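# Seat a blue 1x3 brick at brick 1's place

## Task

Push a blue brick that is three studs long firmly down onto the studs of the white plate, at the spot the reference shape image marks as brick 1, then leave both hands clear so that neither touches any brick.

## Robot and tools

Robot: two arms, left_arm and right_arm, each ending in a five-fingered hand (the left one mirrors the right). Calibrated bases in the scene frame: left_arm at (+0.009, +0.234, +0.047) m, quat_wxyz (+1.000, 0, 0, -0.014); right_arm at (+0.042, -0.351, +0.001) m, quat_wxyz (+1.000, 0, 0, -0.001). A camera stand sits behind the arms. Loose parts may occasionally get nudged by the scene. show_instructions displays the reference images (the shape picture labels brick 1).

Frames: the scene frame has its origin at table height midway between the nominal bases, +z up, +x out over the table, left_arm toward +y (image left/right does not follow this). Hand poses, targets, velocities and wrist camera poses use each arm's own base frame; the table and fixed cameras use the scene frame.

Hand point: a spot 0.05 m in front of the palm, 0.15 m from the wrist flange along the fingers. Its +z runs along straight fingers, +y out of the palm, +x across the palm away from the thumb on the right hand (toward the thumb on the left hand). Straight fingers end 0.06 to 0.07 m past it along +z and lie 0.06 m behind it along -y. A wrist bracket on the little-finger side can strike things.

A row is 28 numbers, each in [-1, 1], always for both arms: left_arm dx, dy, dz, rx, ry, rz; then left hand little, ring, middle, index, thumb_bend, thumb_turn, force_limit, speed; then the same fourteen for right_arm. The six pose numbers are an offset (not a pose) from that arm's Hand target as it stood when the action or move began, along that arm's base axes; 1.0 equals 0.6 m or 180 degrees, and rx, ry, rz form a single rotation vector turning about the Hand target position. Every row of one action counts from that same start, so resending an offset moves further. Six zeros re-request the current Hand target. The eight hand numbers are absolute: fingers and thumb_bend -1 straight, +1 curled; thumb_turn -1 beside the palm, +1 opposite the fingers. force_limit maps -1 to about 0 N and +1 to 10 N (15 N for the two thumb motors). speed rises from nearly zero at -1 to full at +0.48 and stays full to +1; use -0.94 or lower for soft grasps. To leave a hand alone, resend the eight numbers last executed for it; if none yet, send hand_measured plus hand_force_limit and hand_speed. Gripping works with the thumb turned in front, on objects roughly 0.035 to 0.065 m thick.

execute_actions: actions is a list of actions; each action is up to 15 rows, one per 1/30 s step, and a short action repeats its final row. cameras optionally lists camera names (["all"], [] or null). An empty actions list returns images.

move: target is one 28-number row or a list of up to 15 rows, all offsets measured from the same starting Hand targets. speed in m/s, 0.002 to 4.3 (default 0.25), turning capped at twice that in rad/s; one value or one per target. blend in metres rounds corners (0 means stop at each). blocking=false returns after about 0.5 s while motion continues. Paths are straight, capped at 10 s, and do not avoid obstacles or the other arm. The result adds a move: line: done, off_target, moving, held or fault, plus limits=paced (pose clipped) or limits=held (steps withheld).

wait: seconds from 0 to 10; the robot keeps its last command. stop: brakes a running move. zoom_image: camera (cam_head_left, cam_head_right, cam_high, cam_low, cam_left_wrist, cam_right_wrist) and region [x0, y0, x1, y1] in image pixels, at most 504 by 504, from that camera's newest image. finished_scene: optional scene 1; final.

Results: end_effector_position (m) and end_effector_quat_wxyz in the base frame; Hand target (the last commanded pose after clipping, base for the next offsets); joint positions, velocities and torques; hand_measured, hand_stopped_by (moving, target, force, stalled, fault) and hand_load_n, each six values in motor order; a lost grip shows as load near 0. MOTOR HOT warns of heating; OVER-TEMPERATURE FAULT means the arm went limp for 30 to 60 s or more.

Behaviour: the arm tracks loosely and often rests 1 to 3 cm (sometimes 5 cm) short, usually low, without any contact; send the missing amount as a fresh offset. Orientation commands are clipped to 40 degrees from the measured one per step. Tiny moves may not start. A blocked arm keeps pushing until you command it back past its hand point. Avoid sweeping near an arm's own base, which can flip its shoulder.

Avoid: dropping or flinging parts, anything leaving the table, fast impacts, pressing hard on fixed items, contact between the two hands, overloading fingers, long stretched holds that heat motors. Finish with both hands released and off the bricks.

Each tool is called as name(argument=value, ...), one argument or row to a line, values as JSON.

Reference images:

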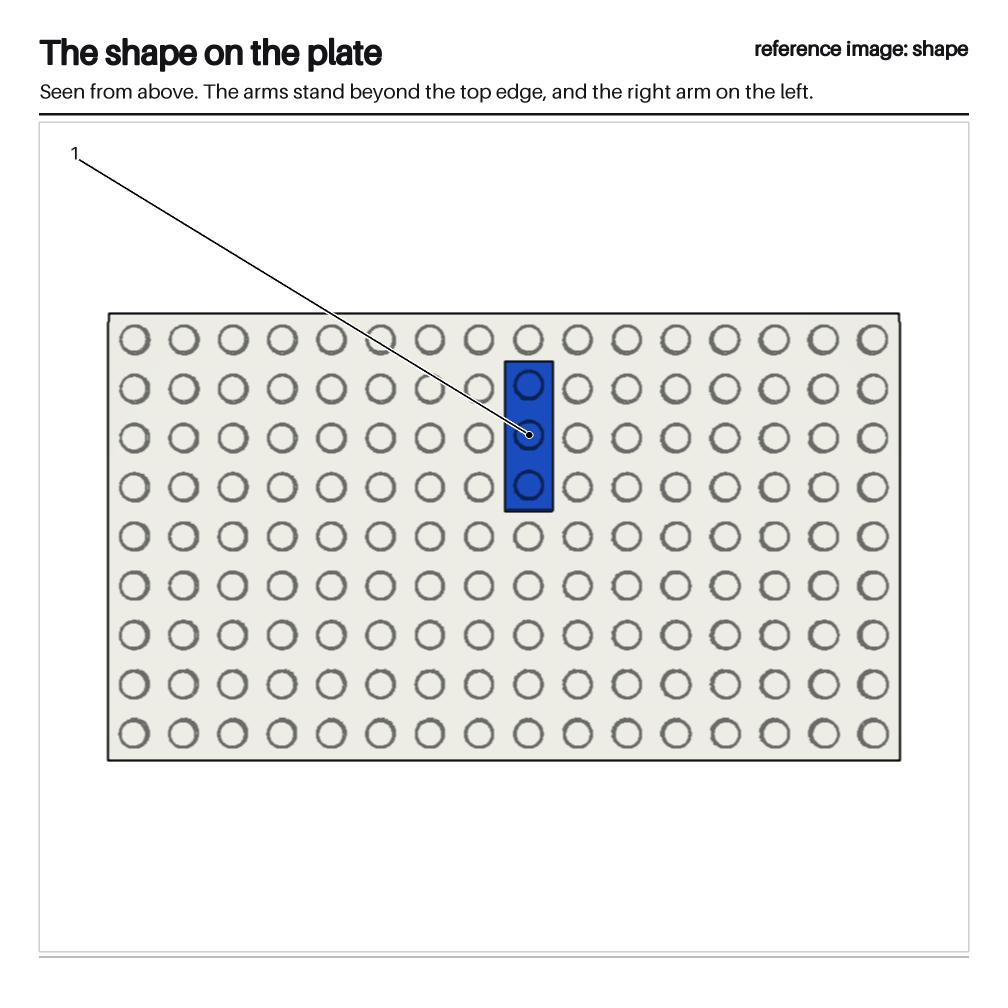

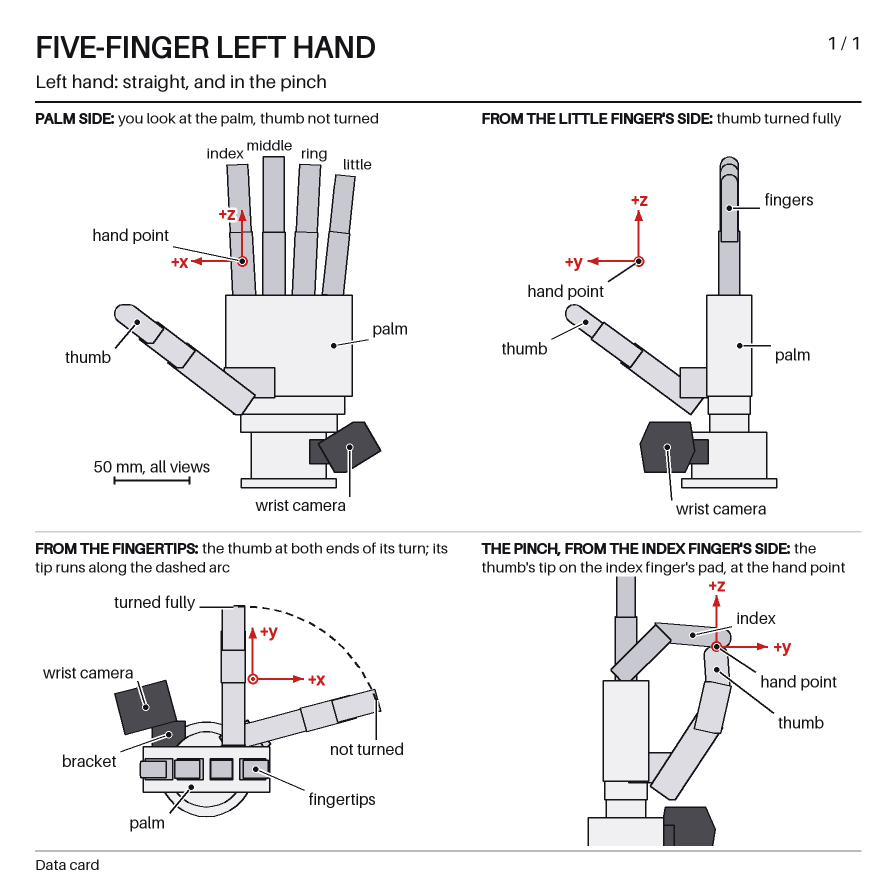

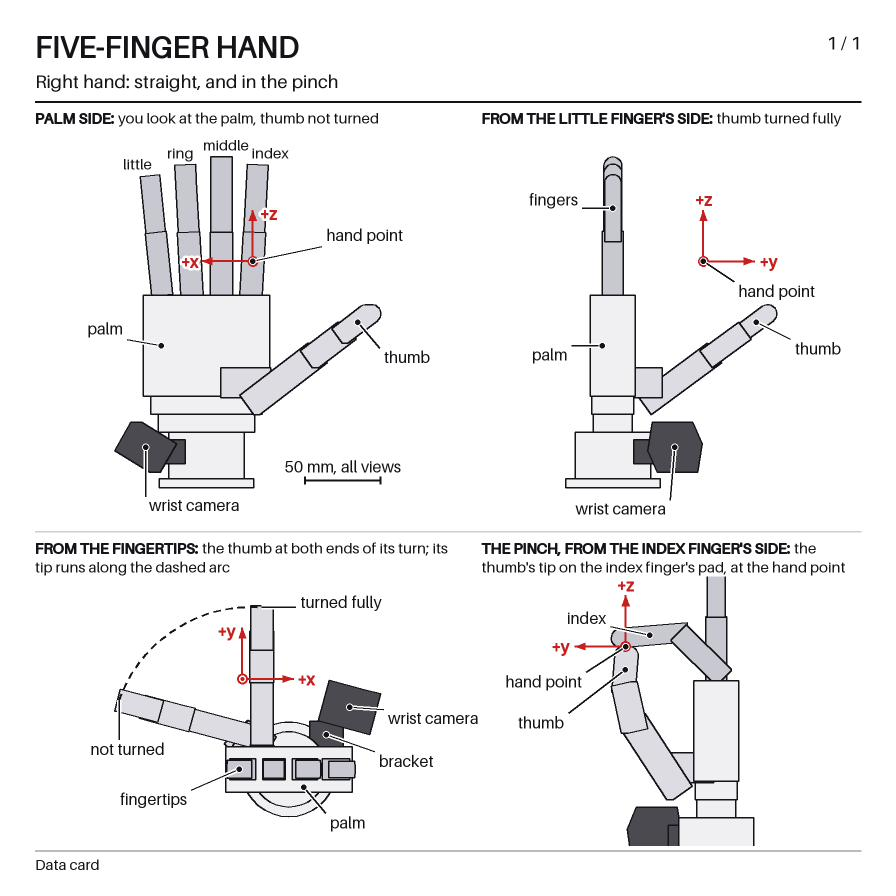

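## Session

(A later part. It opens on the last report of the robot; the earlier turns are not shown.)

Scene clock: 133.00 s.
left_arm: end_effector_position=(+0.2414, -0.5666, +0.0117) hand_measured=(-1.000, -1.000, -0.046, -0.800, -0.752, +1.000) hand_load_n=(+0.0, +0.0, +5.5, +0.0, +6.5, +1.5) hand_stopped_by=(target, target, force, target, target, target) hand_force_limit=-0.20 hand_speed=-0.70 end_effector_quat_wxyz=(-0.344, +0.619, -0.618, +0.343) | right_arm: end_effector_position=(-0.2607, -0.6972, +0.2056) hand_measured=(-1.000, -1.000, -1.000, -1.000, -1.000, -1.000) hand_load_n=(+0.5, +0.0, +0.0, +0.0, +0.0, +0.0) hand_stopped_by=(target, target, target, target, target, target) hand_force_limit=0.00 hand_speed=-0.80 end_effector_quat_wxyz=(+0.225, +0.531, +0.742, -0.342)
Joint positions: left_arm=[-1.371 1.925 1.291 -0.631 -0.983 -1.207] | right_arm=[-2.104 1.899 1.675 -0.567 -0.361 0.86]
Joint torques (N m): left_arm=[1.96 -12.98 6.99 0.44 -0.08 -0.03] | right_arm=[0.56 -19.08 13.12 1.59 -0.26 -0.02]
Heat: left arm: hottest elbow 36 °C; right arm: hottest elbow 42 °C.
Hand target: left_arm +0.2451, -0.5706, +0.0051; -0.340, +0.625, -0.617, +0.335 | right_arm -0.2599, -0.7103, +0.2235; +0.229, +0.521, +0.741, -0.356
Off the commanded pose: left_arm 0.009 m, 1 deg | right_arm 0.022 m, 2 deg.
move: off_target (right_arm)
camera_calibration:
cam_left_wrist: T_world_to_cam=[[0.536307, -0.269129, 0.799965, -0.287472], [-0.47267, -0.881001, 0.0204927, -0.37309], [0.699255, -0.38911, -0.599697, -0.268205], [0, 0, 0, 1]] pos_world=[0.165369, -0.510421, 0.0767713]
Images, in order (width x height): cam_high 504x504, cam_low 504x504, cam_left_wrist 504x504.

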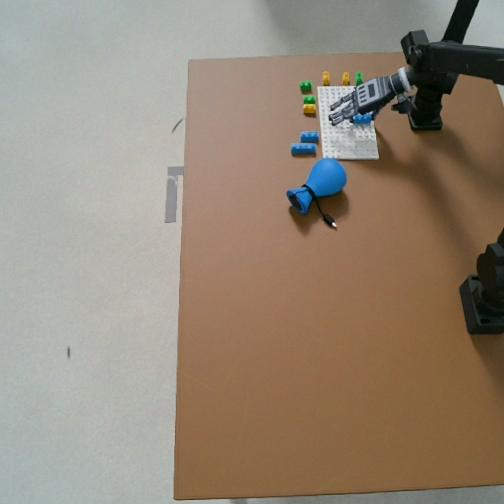

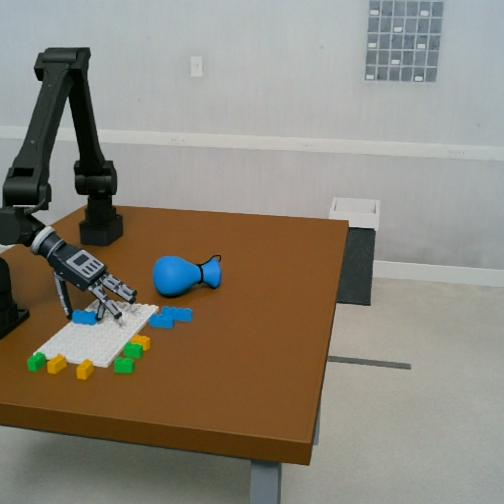

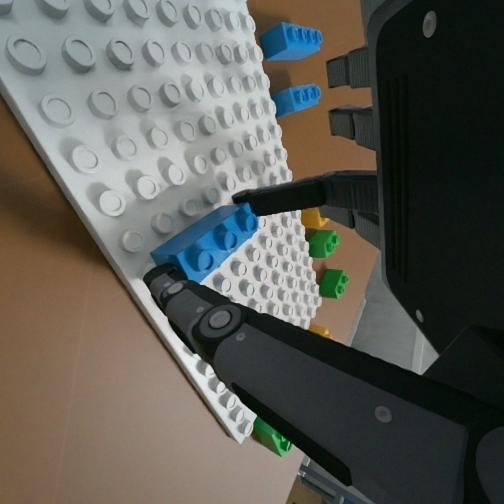

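move(
  target=[0.0125,-0.0008,0,0,0,0,-1,-1,0.2,-0.8,-0.75,1,-0.2,-0.7,0,0,0,0,0,0,-1,-1,-1,-1,-1,-1,0,-0.8],
  speed=0.1,
  cameras=["cam_high","cam_low","cam_left_wrist"],
)

zoom_image(
  camera="cam_left_wrist",
  region=[90, 170, 230, 310],
)

zoom_image(
  camera="cam_left_wrist",
  region=[170, 150, 310, 290],
)

zoom_image(
  camera="cam_low",
  region=[50, 270, 130, 350],
)

Scene clock: 137.73 s.
left_arm: end_effector_position=(+0.2430, -0.5660, +0.0113) hand_measured=(-1.000, -1.000, -0.046, -0.800, -0.752, +1.000) hand_load_n=(+0.0, +0.0, +5.0, +0.0, +7.0, +1.5) hand_stopped_by=(target, target, force, target, target, target) hand_force_limit=-0.20 hand_speed=-0.70 end_effector_quat_wxyz=(-0.343, +0.620, -0.617, +0.342) | right_arm: end_effector_position=(-0.2607, -0.6972, +0.2056) hand_measured=(-1.000, -1.000, -1.000, -1.000, -1.000, -1.000) hand_load_n=(+0.0, +0.0, +0.0, +0.0, -0.5, +0.0) hand_stopped_by=(target, target, target, target, target, target) hand_force_limit=0.00 hand_speed=-0.80 end_effector_quat_wxyz=(+0.225, +0.531, +0.742, -0.342)
Joint positions: left_arm=[-1.367 1.925 1.291 -0.631 -0.98 -1.207] | right_arm=[-2.104 1.899 1.675 -0.567 -0.361 0.86]
Joint torques (N m): left_arm=[2.61 -13.39 7.12 1.13 -0.11 0.17] | right_arm=[0.73 -19.37 13.03 1.51 -0.28 -0.03]
Heat: left arm: hottest elbow 35 °C; right arm: hottest elbow 42 °C.
Hand target: left_arm +0.2526, -0.5711, +0.0051; -0.340, +0.625, -0.617, +0.335 | right_arm -0.2599, -0.7103, +0.2235; +0.229, +0.521, +0.741, -0.356
Off the commanded pose: left_arm 0.013 m, 1 deg | right_arm 0.022 m, 2 deg.
move: off_target (left_arm, right_arm)
camera_calibration:
cam_left_wrist: T_world_to_cam=[[0.539638, -0.267191, 0.798374, -0.287509], [-0.470175, -0.882286, 0.0225277, -0.372979], [0.698374, -0.387532, -0.601741, -0.268175], [0, 0, 0, 1]] pos_world=[0.167071, -0.50982, 0.0765703]
Images, in order (width x height): cam_high 504x504, cam_low 504x504, cam_left_wrist 504x504.

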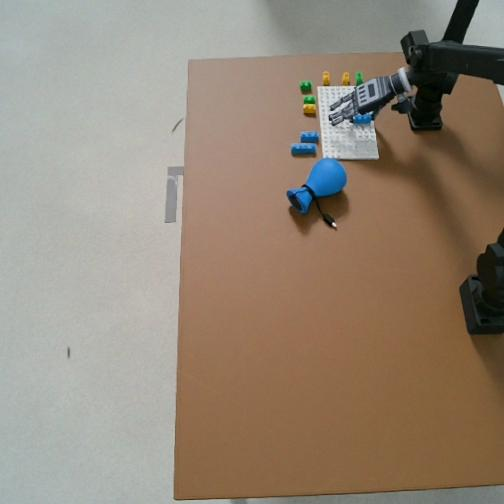

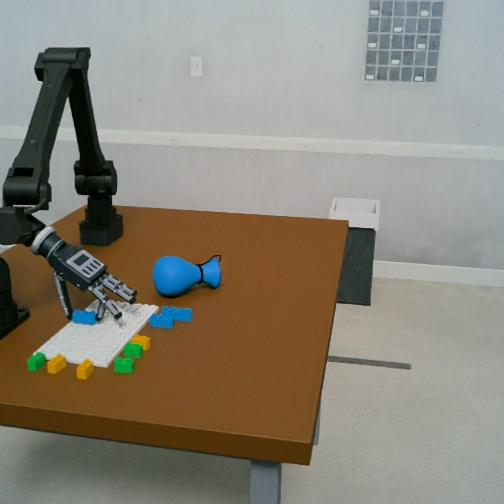

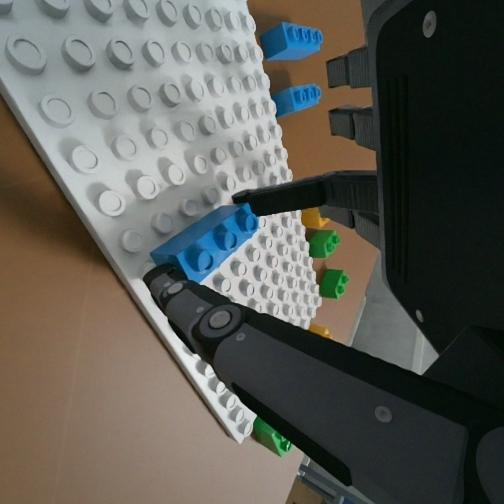

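Scaled by 3.600 from the camera's 504x504 image, which has a finer 720x720 frame.

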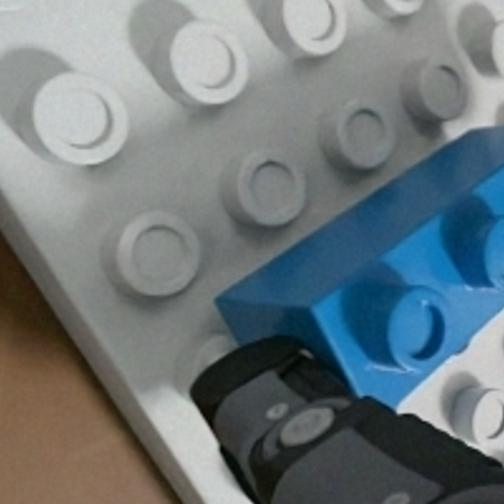

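Scaled by 3.600 from the camera's 504x504 image, which has a finer 720x720 frame.

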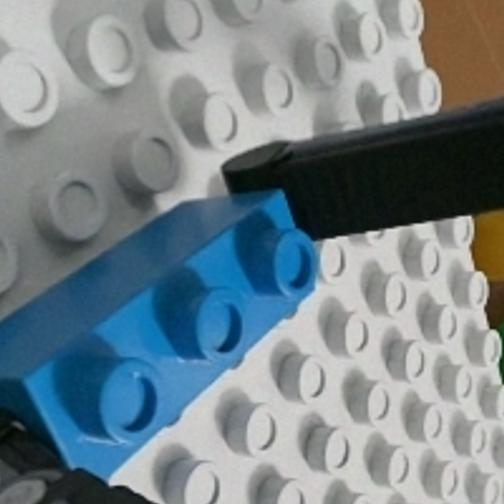

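Scaled by 6.300 from the camera's 504x504 image, which has a finer 720x720 frame.

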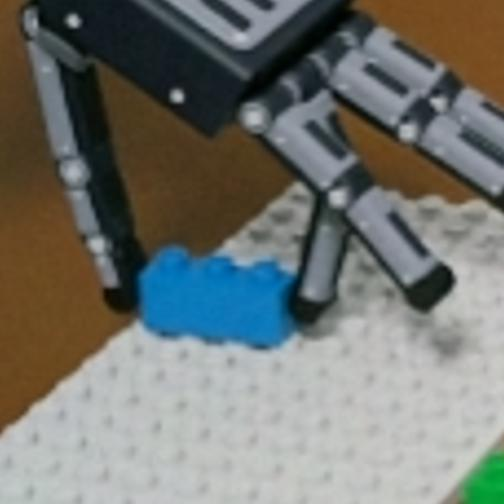

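move(
  target=[-0.0067,0,0.0382,0,0,0,-1,-1,0.2,-0.8,-0.75,1,-0.2,-0.7,0,0,0,0,0,0,-1,-1,-1,-1,-1,-1,0,-0.8],
  speed=0.1,
  cameras=["cam_high","cam_low","cam_left_wrist"],
)

zoom_image(
  camera="cam_left_wrist",
  region=[90, 170, 230, 310],
)

zoom_image(
  camera="cam_left_wrist",
  region=[170, 150, 310, 290],
)

zoom_image(
  camera="cam_low",
  region=[50, 270, 130, 350],
)

Scene clock: 142.03 s.
left_arm: end_effector_position=(+0.2410, -0.5611, +0.0126) hand_measured=(-1.000, -1.000, -0.046, -0.800, -0.752, +1.000) hand_load_n=(+0.0, -0.5, +6.5, +0.0, +6.5, +1.5) hand_stopped_by=(target, target, force, target, target, target) hand_force_limit=-0.20 hand_speed=-0.70 end_effector_quat_wxyz=(-0.347, +0.617, -0.625, +0.329) | right_arm: end_effector_position=(-0.2607, -0.6972, +0.2056) hand_measured=(-1.000, -1.000, -1.000, -1.000, -1.000, -1.000) hand_load_n=(+0.0, +0.0, +0.0, +0.0, +0.0, +0.0) hand_stopped_by=(target, target, target, target, target, target) hand_force_limit=0.00 hand_speed=-0.80 end_effector_quat_wxyz=(+0.225, +0.531, +0.742, -0.342)
Joint positions: left_arm=[-1.366 1.92 1.299 -0.673 -0.971 -1.207] | right_arm=[-2.104 1.899 1.675 -0.567 -0.361 0.86]
Joint torques (N m): left_arm=[2.55 -16.32 7.91 0.32 -0.57 0.06] | right_arm=[0.85 -19.02 13.07 1.58 -0.28 -0.01]
Heat: left arm: hottest elbow 35 °C; right arm: hottest elbow 42 °C.
Hand target: left_arm +0.2487, -0.5711, +0.0281; -0.340, +0.625, -0.617, +0.335 | right_arm -0.2599, -0.7103, +0.2235; +0.229, +0.521, +0.741, -0.356
Off the commanded pose: left_arm 0.020 m, 2 deg | right_arm 0.022 m, 2 deg.
move: off_target (left_arm, right_arm)
camera_calibration:
cam_left_wrist: T_world_to_cam=[[0.55042, -0.28977, 0.782989, -0.301233], [-0.471525, -0.881838, 0.00511794, -0.368879], [0.688986, -0.372016, -0.622015, -0.252859], [0, 0, 0, 1]] pos_world=[0.166085, -0.506647, 0.0804682]
Images, in order (width x height): cam_high 504x504, cam_low 504x504, cam_left_wrist 504x504.

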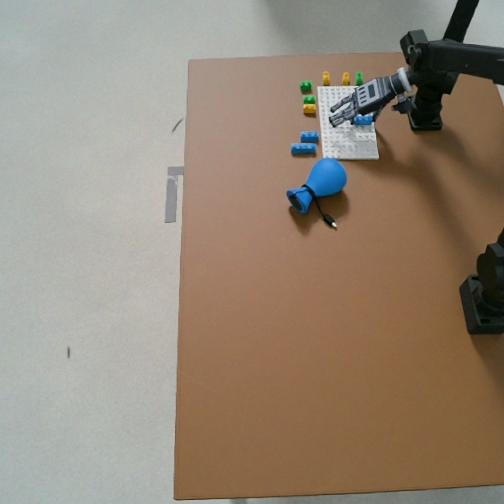

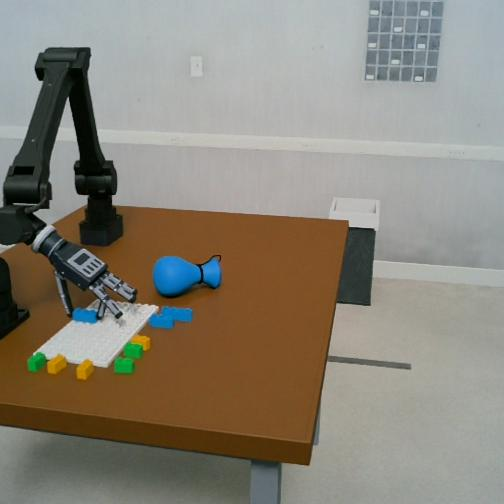

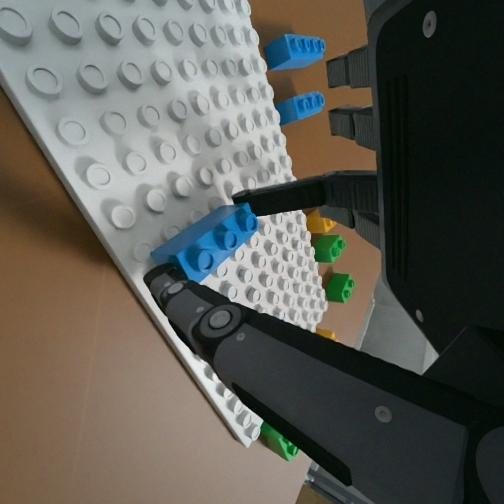

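Scaled by 3.600 from the camera's 504x504 image, which has a finer 720x720 frame.

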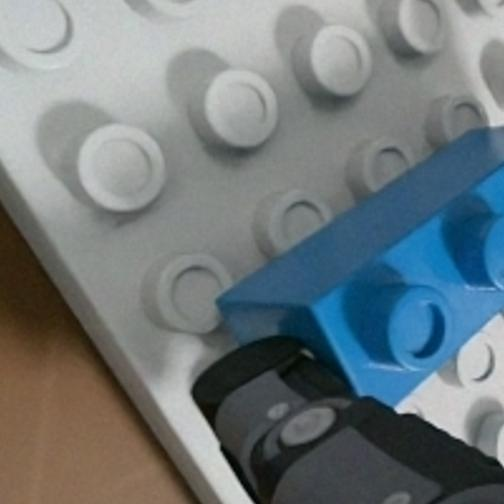

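Scaled by 3.600 from the camera's 504x504 image, which has a finer 720x720 frame.

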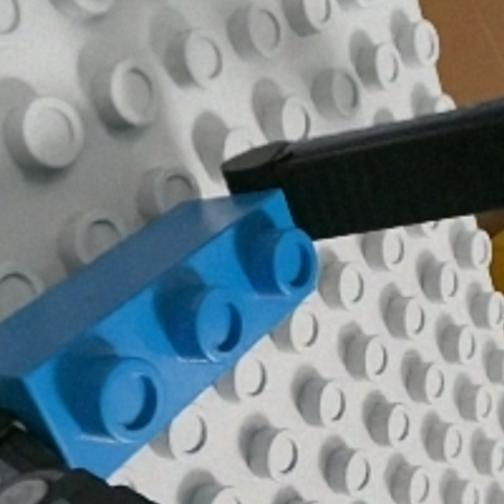

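Scaled by 6.300 from the camera's 504x504 image, which has a finer 720x720 frame.

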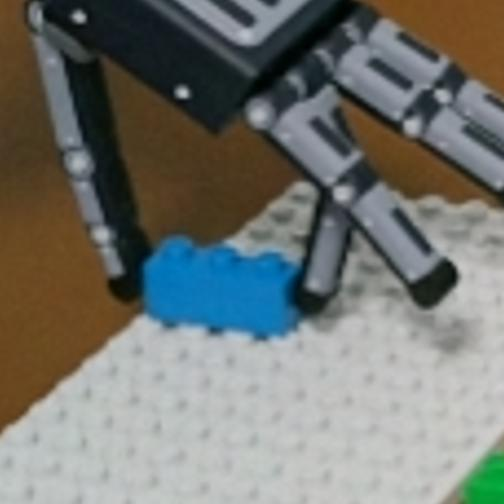

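move(
  target=[0.0138,-0.005,0.02,0,0,0,-1,-1,0.2,-0.8,-0.75,1,-0.2,-0.7,0,0,0,0,0,0,-1,-1,-1,-1,-1,-1,0,-0.8],
  speed=0.1,
  cameras=["cam_high","cam_low","cam_left_wrist"],
)

zoom_image(
  camera="cam_left_wrist",
  region=[90, 170, 230, 310],
)

zoom_image(
  camera="cam_left_wrist",
  region=[170, 150, 310, 290],
)

Scene clock: 147.57 s.
left_arm: end_effector_position=(+0.2458, -0.5632, +0.0197) hand_measured=(-1.000, -1.000, -0.046, -0.800, -0.752, +1.000) hand_load_n=(+0.0, +0.0, +6.5, +0.0, +6.0, +1.5) hand_stopped_by=(target, target, force, target, target, target) hand_force_limit=-0.20 hand_speed=-0.70 end_effector_quat_wxyz=(-0.345, +0.620, -0.624, +0.328) | right_arm: end_effector_position=(-0.2607, -0.6972, +0.2056) hand_measured=(-1.000, -1.000, -1.000, -1.000, -1.000, -1.000) hand_load_n=(+0.0, +0.0, +0.0, +0.0, +0.0, +0.0) hand_stopped_by=(target, target, target, target, target, target) hand_force_limit=0.00 hand_speed=-0.80 end_effector_quat_wxyz=(+0.225, +0.531, +0.742, -0.342)
Joint positions: left_arm=[-1.357 1.915 1.314 -0.687 -0.965 -1.202] | right_arm=[-2.104 1.899 1.675 -0.567 -0.361 0.86]
Joint torques (N m): left_arm=[2.55 -16.26 8.28 0.55 -0.68 0.23] | right_arm=[0.67 -18.96 13.08 1.58 -0.27 -0.02]
Heat: left arm: hottest elbow 36 °C; right arm: hottest elbow 42 °C.
Hand target: left_arm +0.2570, -0.5742, +0.0402; -0.340, +0.625, -0.617, +0.335 | right_arm -0.2599, -0.7103, +0.2235; +0.229, +0.521, +0.741, -0.356
Off the commanded pose: left_arm 0.026 m, 1 deg | right_arm 0.022 m, 2 deg.
move: off_target (left_arm, right_arm)
camera_calibration:
cam_left_wrist: T_world_to_cam=[[0.555103, -0.285049, 0.781414, -0.308489], [-0.467754, -0.883803, 0.00988572, -0.37065], [0.687798, -0.370997, -0.623935, -0.251556], [0, 0, 0, 1]] pos_world=[0.170889, -0.508843, 0.0877667]
Images, in order (width x height): cam_high 504x504, cam_low 504x504, cam_left_wrist 504x504.

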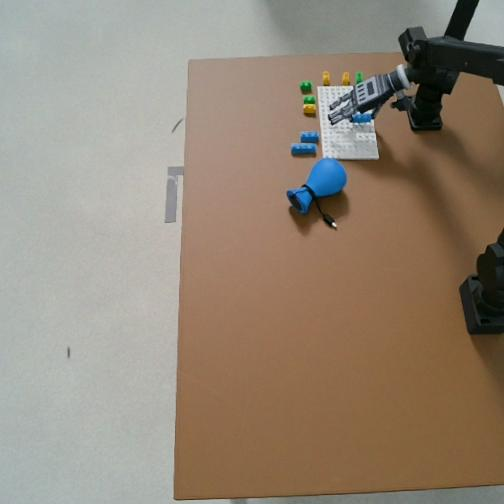

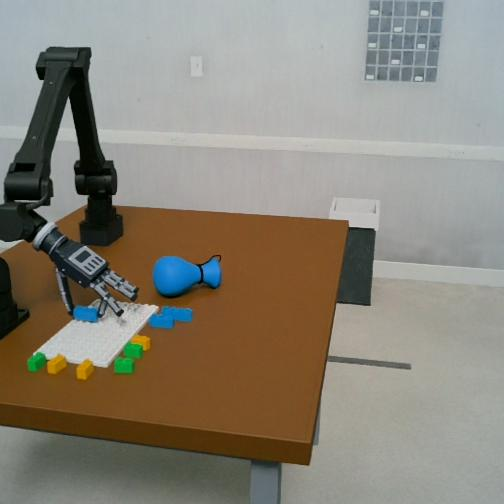

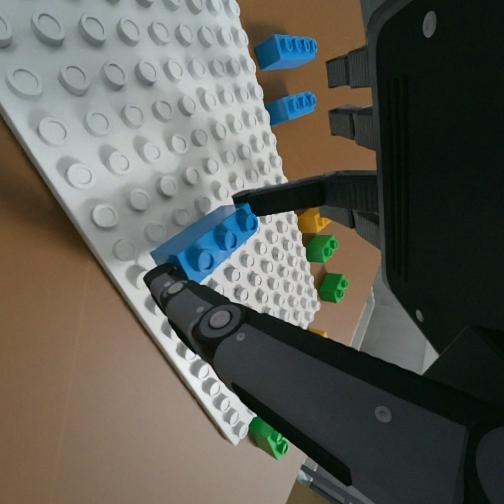

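Scaled by 3.600 from the camera's 504x504 image, which has a finer 720x720 frame.

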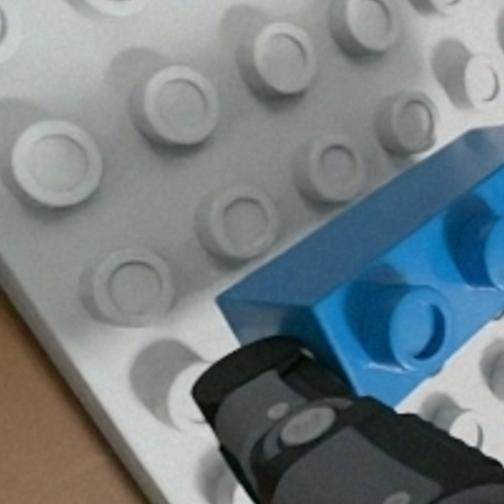

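Scaled by 3.600 from the camera's 504x504 image, which has a finer 720x720 frame.

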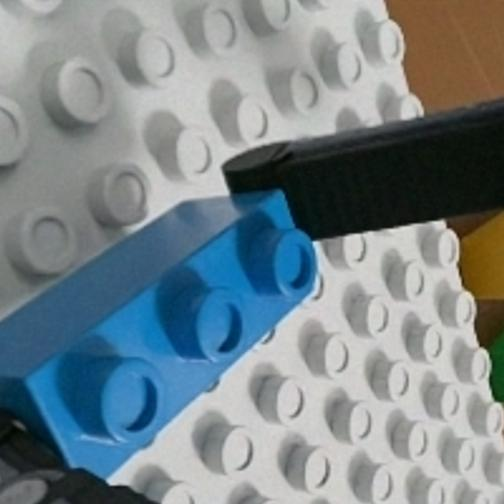

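move(
  target=[0.0062,0.0067,-0.06,0,0,0,-1,-1,0.2,-0.8,-0.75,1,-0.2,-0.7,0,0,0,0,0,0,-1,-1,-1,-1,-1,-1,0,-0.8],
  speed=0.1,
  cameras=["cam_high","cam_low","cam_left_wrist"],
)

zoom_image(
  camera="cam_left_wrist",
  region=[90, 170, 230, 310],
)

zoom_image(
  camera="cam_left_wrist",
  region=[170, 150, 310, 290],
)

zoom_image(
  camera="cam_low",
  region=[50, 270, 130, 350],
)

Scene clock: 154.50 s.
left_arm: end_effector_position=(+0.2523, -0.5741, +0.0186) hand_measured=(-1.000, -1.000, -0.046, -0.800, -0.752, +1.000) hand_load_n=(+0.0, -0.5, +6.0, +0.0, +6.0, +1.5) hand_stopped_by=(target, target, force, target, target, target) hand_force_limit=-0.20 hand_speed=-0.70 end_effector_quat_wxyz=(-0.334, +0.626, -0.615, +0.344) | right_arm: end_effector_position=(-0.2607, -0.6972, +0.2056) hand_measured=(-1.000, -1.000, -1.000, -1.000, -1.000, -1.000) hand_load_n=(+0.0, -0.5, +0.0, +0.0, +0.0, +0.0) hand_stopped_by=(target, target, target, target, target, target) hand_force_limit=0.00 hand_speed=-0.80 end_effector_quat_wxyz=(+0.225, +0.531, +0.742, -0.342)
Joint positions: left_arm=[-1.35 1.925 1.314 -0.622 -0.961 -1.19] | right_arm=[-2.104 1.899 1.675 -0.567 -0.361 0.86]
Joint torques (N m): left_arm=[3.02 -13.51 5.55 1.59 -0.67 0.22] | right_arm=[0.79 -19.08 13.15 1.52 -0.27 -0.01]
Heat: left arm: hottest elbow 36 °C; right arm: hottest elbow 42 °C.
Hand target: left_arm +0.2607, -0.5701, +0.0040; -0.340, +0.625, -0.617, +0.335 | right_arm -0.2599, -0.7103, +0.2235; +0.229, +0.521, +0.741, -0.356
Off the commanded pose: left_arm 0.017 m, 1 deg | right_arm 0.022 m, 2 deg.
move: off_target (left_arm, right_arm)
camera_calibration:
cam_left_wrist: T_world_to_cam=[[0.548384, -0.249186, 0.798237, -0.292428], [-0.467673, -0.882718, 0.04573, -0.37737], [0.693222, -0.398391, -0.600606, -0.278416], [0, 0, 0, 1]] pos_world=[0.176881, -0.516899, 0.0834656]
Images, in order (width x height): cam_high 504x504, cam_low 504x504, cam_left_wrist 504x504.

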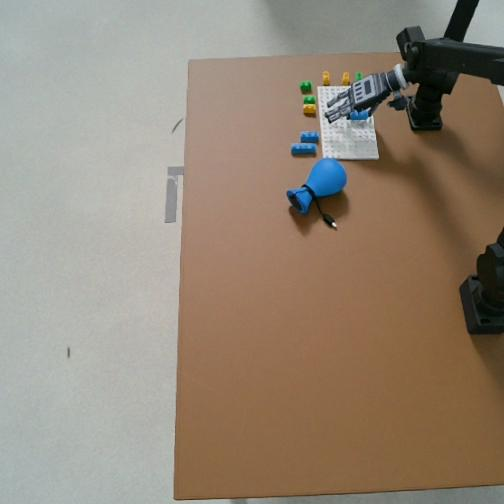

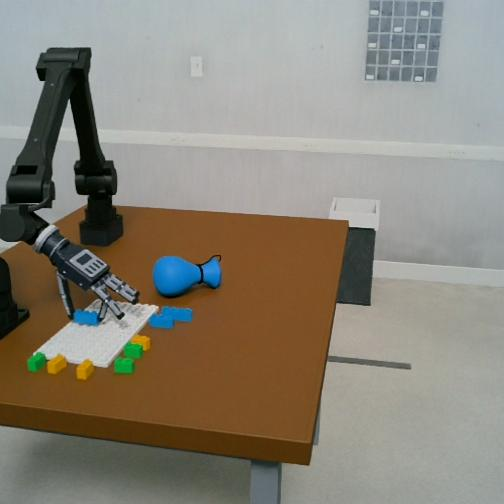

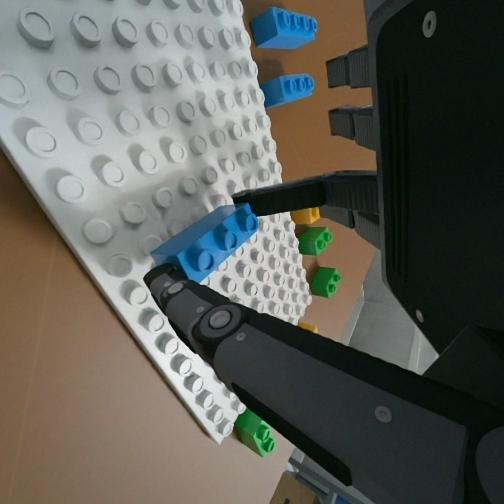

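Scaled by 3.600 from the camera's 504x504 image, which has a finer 720x720 frame.

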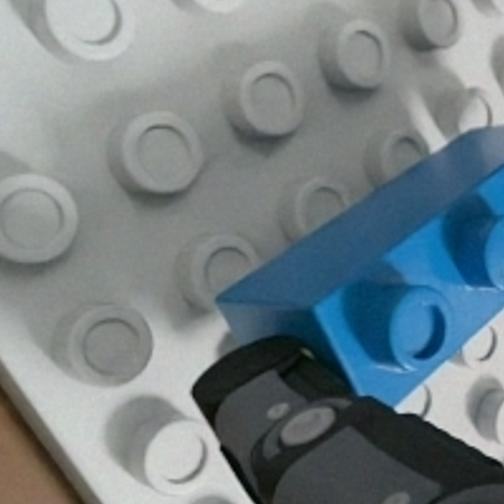

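Scaled by 3.600 from the camera's 504x504 image, which has a finer 720x720 frame.

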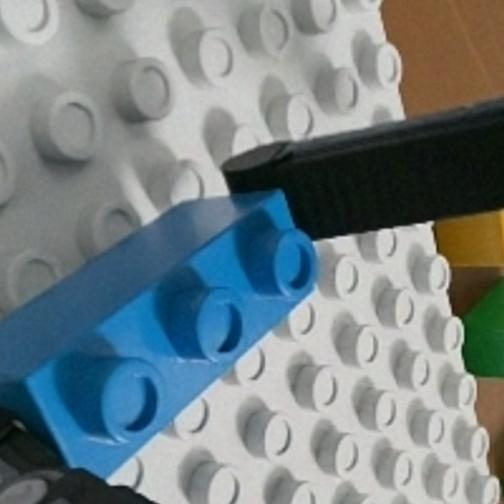

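Scaled by 6.300 from the camera's 504x504 image, which has a finer 720x720 frame.

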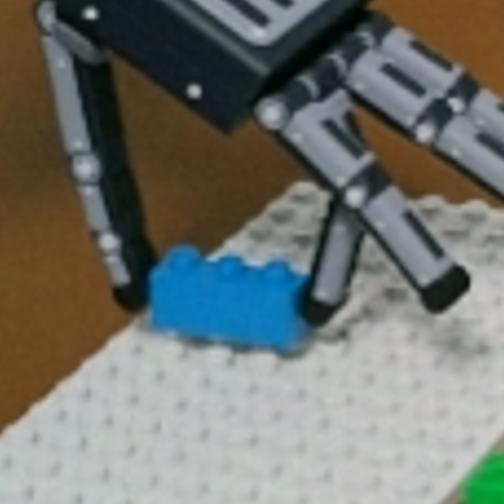

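move(
  target=[-0.0017,0.0067,-0.0133,0,0,0,-1,-1,0.2,-0.8,-0.75,1,-0.2,-0.7,0,0,0,0,0,0,-1,-1,-1,-1,-1,-1,0,-0.8],
  speed=0.1,
  cameras=["cam_high","cam_low","cam_left_wrist"],
)

zoom_image(
  camera="cam_left_wrist",
  region=[90, 170, 230, 310],
)

zoom_image(
  camera="cam_left_wrist",
  region=[170, 150, 310, 290],
)

zoom_image(
  camera="cam_low",
  region=[50, 270, 130, 350],
)

Scene clock: 161.87 s.
left_arm: end_effector_position=(+0.2520, -0.5725, +0.0142) hand_measured=(-1.000, -1.000, -0.046, -0.800, -0.752, +1.000) hand_load_n=(+0.0, -0.5, +6.5, -0.5, +6.0, +1.0) hand_stopped_by=(target, target, force, target, target, target) hand_force_limit=-0.20 hand_speed=-0.70 end_effector_quat_wxyz=(-0.332, +0.627, -0.613, +0.347) | right_arm: end_effector_position=(-0.2607, -0.6972, +0.2056) hand_measured=(-1.000, -1.000, -1.000, -1.000, -1.000, -1.000) hand_load_n=(+0.0, +0.0, +0.0, +0.0, +0.0, +0.0) hand_stopped_by=(target, target, target, target, target, target) hand_force_limit=0.00 hand_speed=-0.80 end_effector_quat_wxyz=(+0.225, +0.531, +0.742, -0.342)
Joint positions: left_arm=[-1.35 1.925 1.3 -0.599 -0.961 -1.19] | right_arm=[-2.104 1.899 1.675 -0.567 -0.361 0.86]
Joint torques (N m): left_arm=[2.73 -13.22 5.15 1.51 -0.66 0.21] | right_arm=[0.73 -19.25 13.08 1.52 -0.26 -0.02]
Heat: left arm: hottest elbow 35 °C; right arm: hottest elbow 43 °C.
Hand target: left_arm +0.2597, -0.5659, -0.0040; -0.340, +0.625, -0.617, +0.335 | right_arm -0.2599, -0.7103, +0.2235; +0.229, +0.521, +0.741, -0.356
Off the commanded pose: left_arm 0.021 m, 2 deg | right_arm 0.022 m, 2 deg.
move: off_target (left_arm, right_arm)
camera_calibration:
cam_left_wrist: T_world_to_cam=[[0.547015, -0.244317, 0.800677, -0.285161], [-0.468168, -0.882186, 0.0506598, -0.375548], [0.693969, -0.402563, -0.596951, -0.282739], [0, 0, 0, 1]] pos_world=[0.17638, -0.514793, 0.0785654]
Images, in order (width x height): cam_high 504x504, cam_low 504x504, cam_left_wrist 504x504.

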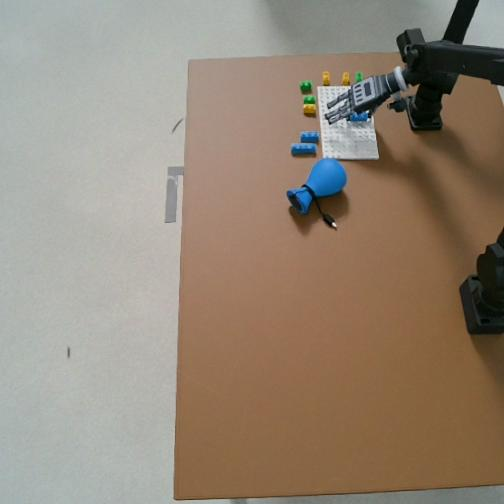

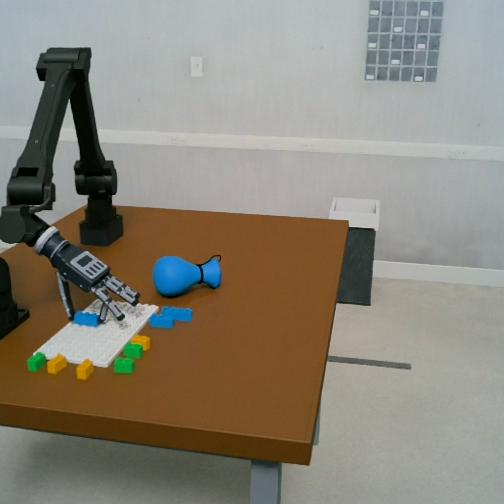

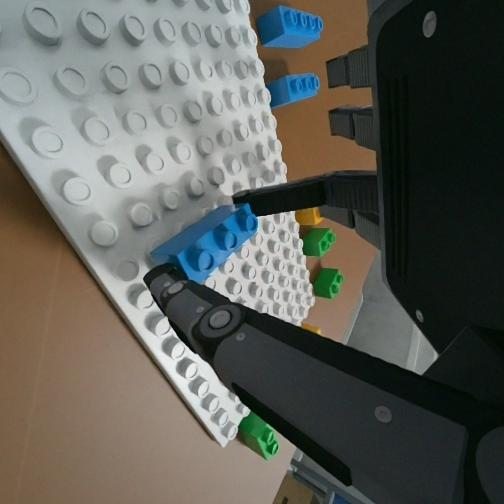

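Scaled by 3.600 from the camera's 504x504 image, which has a finer 720x720 frame.

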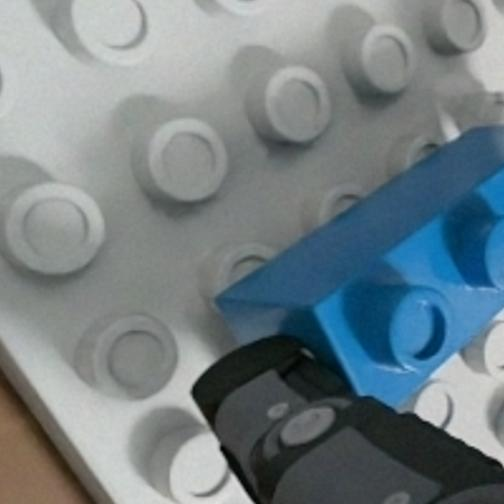

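Scaled by 3.600 from the camera's 504x504 image, which has a finer 720x720 frame.

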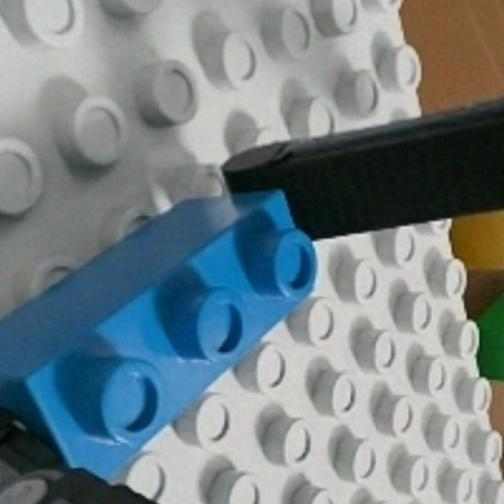

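Scaled by 6.300 from the camera's 504x504 image, which has a finer 720x720 frame.

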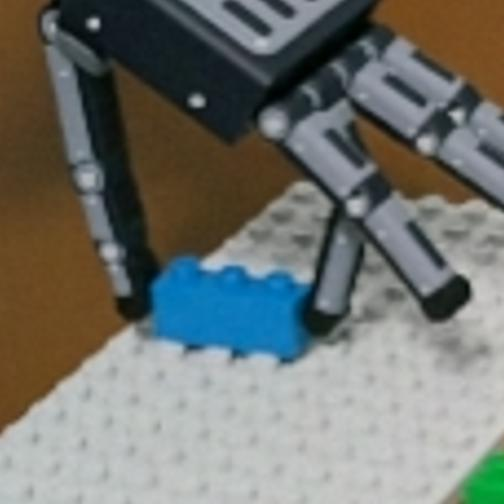

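move(
  target=[
    [-0.005,-0.0067,0.075,0,0,0,-1,-1,0.2,-0.8,-0.75,1,-0.2,-0.7,0,0,0,0,0,0,-1,-1,-1,-1,-1,-1,0,-0.8],
    [-0.005,-0.0072,0.0175,0,0,0,-1,-1,0.2,-0.8,-0.75,1,-0.2,-0.7,0,0,0,0,0,0,-1,-1,-1,-1,-1,-1,0,-0.8],
  ],
  speed=0.12,
  cameras=["cam_high","cam_low","cam_left_wrist"],
)

zoom_image(
  camera="cam_left_wrist",
  region=[90, 170, 230, 310],
)

zoom_image(
  camera="cam_left_wrist",
  region=[170, 150, 310, 290],
)

zoom_image(
  camera="cam_low",
  region=[50, 270, 130, 350],
)

Scene clock: 168.80 s.
left_arm: end_effector_position=(+0.2503, -0.5648, +0.0132) hand_measured=(-1.000, -1.000, -0.046, -0.800, -0.752, +1.000) hand_load_n=(+0.0, +0.0, +6.0, +0.0, +6.0, +1.0) hand_stopped_by=(target, target, force, target, target, target) hand_force_limit=-0.20 hand_speed=-0.70 end_effector_quat_wxyz=(-0.340, +0.623, -0.620, +0.335) | right_arm: end_effector_position=(-0.2607, -0.6972, +0.2056) hand_measured=(-1.000, -1.000, -1.000, -1.000, -1.000, -1.000) hand_load_n=(+0.0, +0.0, +0.0, +0.0, +0.0, +0.0) hand_stopped_by=(target, target, target, target, target, target) hand_force_limit=0.00 hand_speed=-0.80 end_effector_quat_wxyz=(+0.225, +0.531, +0.742, -0.342)
Joint positions: left_arm=[-1.35 1.922 1.3 -0.636 -0.962 -1.19] | right_arm=[-2.104 1.899 1.675 -0.567 -0.361 0.86]
Joint torques (N m): left_arm=[1.85 -13.45 6.83 1.69 -0.78 0.1] | right_arm=[0.97 -18.96 13.11 1.51 -0.27 -0.02]
Heat: left arm: hottest elbow 36 °C; right arm: hottest elbow 43 °C.
Hand target: left_arm +0.2567, -0.5702, +0.0065; -0.340, +0.625, -0.617, +0.335 | right_arm -0.2599, -0.7103, +0.2235; +0.229, +0.521, +0.741, -0.356
Off the commanded pose: left_arm 0.011 m, 0 deg | right_arm 0.022 m, 2 deg.
move: off_target (left_arm, right_arm)
camera_calibration:
cam_left_wrist: T_world_to_cam=[[0.552594, -0.270352, 0.788384, -0.297521], [-0.467749, -0.883511, 0.0248817, -0.369952], [0.689819, -0.382516, -0.61468, -0.26648], [0, 0, 0, 1]] pos_world=[0.175186, -0.509225, 0.0799664]
Images, in order (width x height): cam_high 504x504, cam_low 504x504, cam_left_wrist 504x504.

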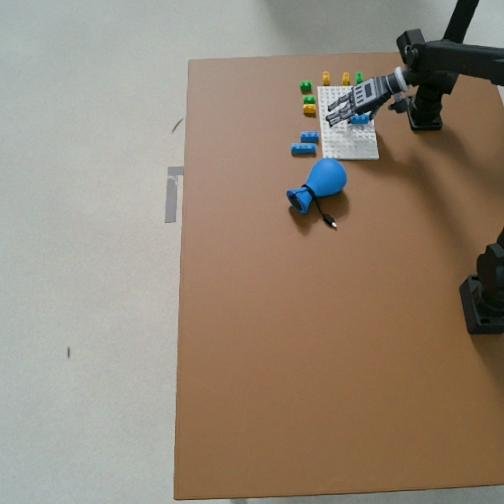

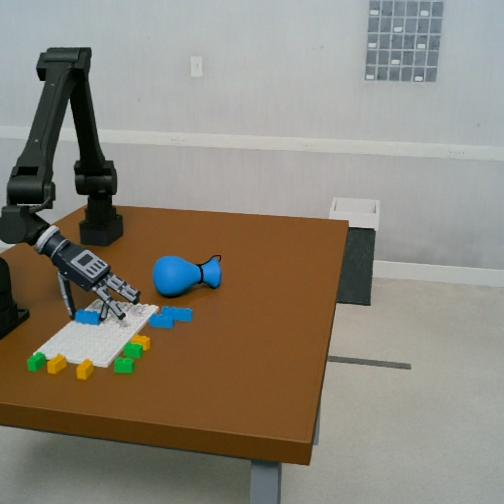

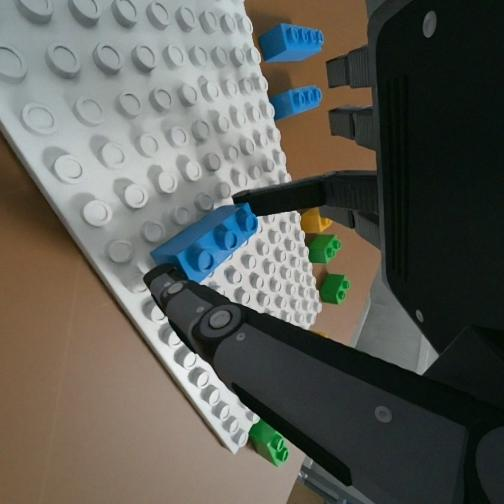

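Scaled by 3.600 from the camera's 504x504 image, which has a finer 720x720 frame.

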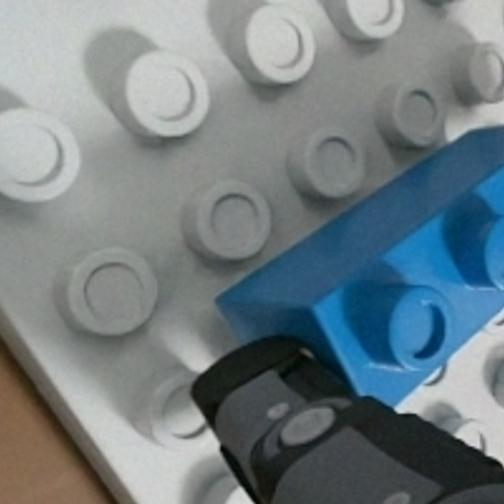

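Scaled by 3.600 from the camera's 504x504 image, which has a finer 720x720 frame.

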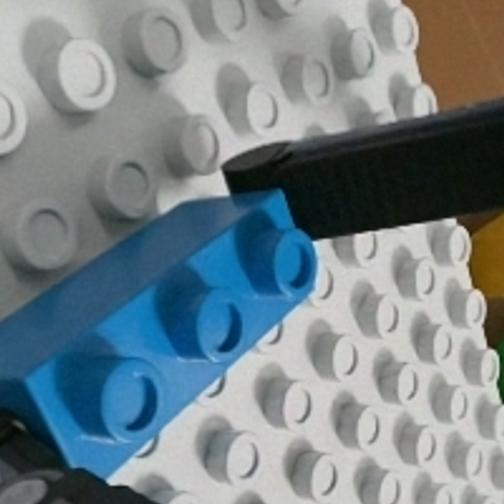

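Scaled by 6.300 from the camera's 504x504 image, which has a finer 720x720 frame.

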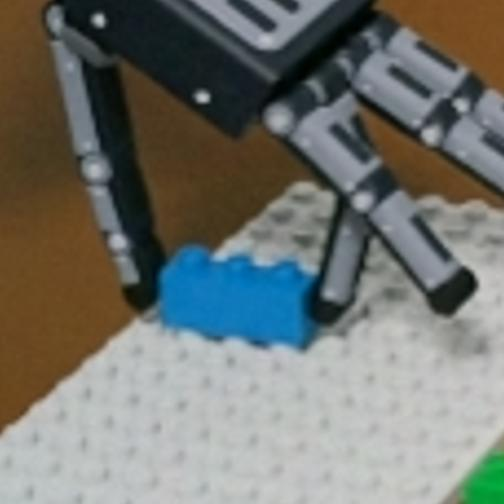

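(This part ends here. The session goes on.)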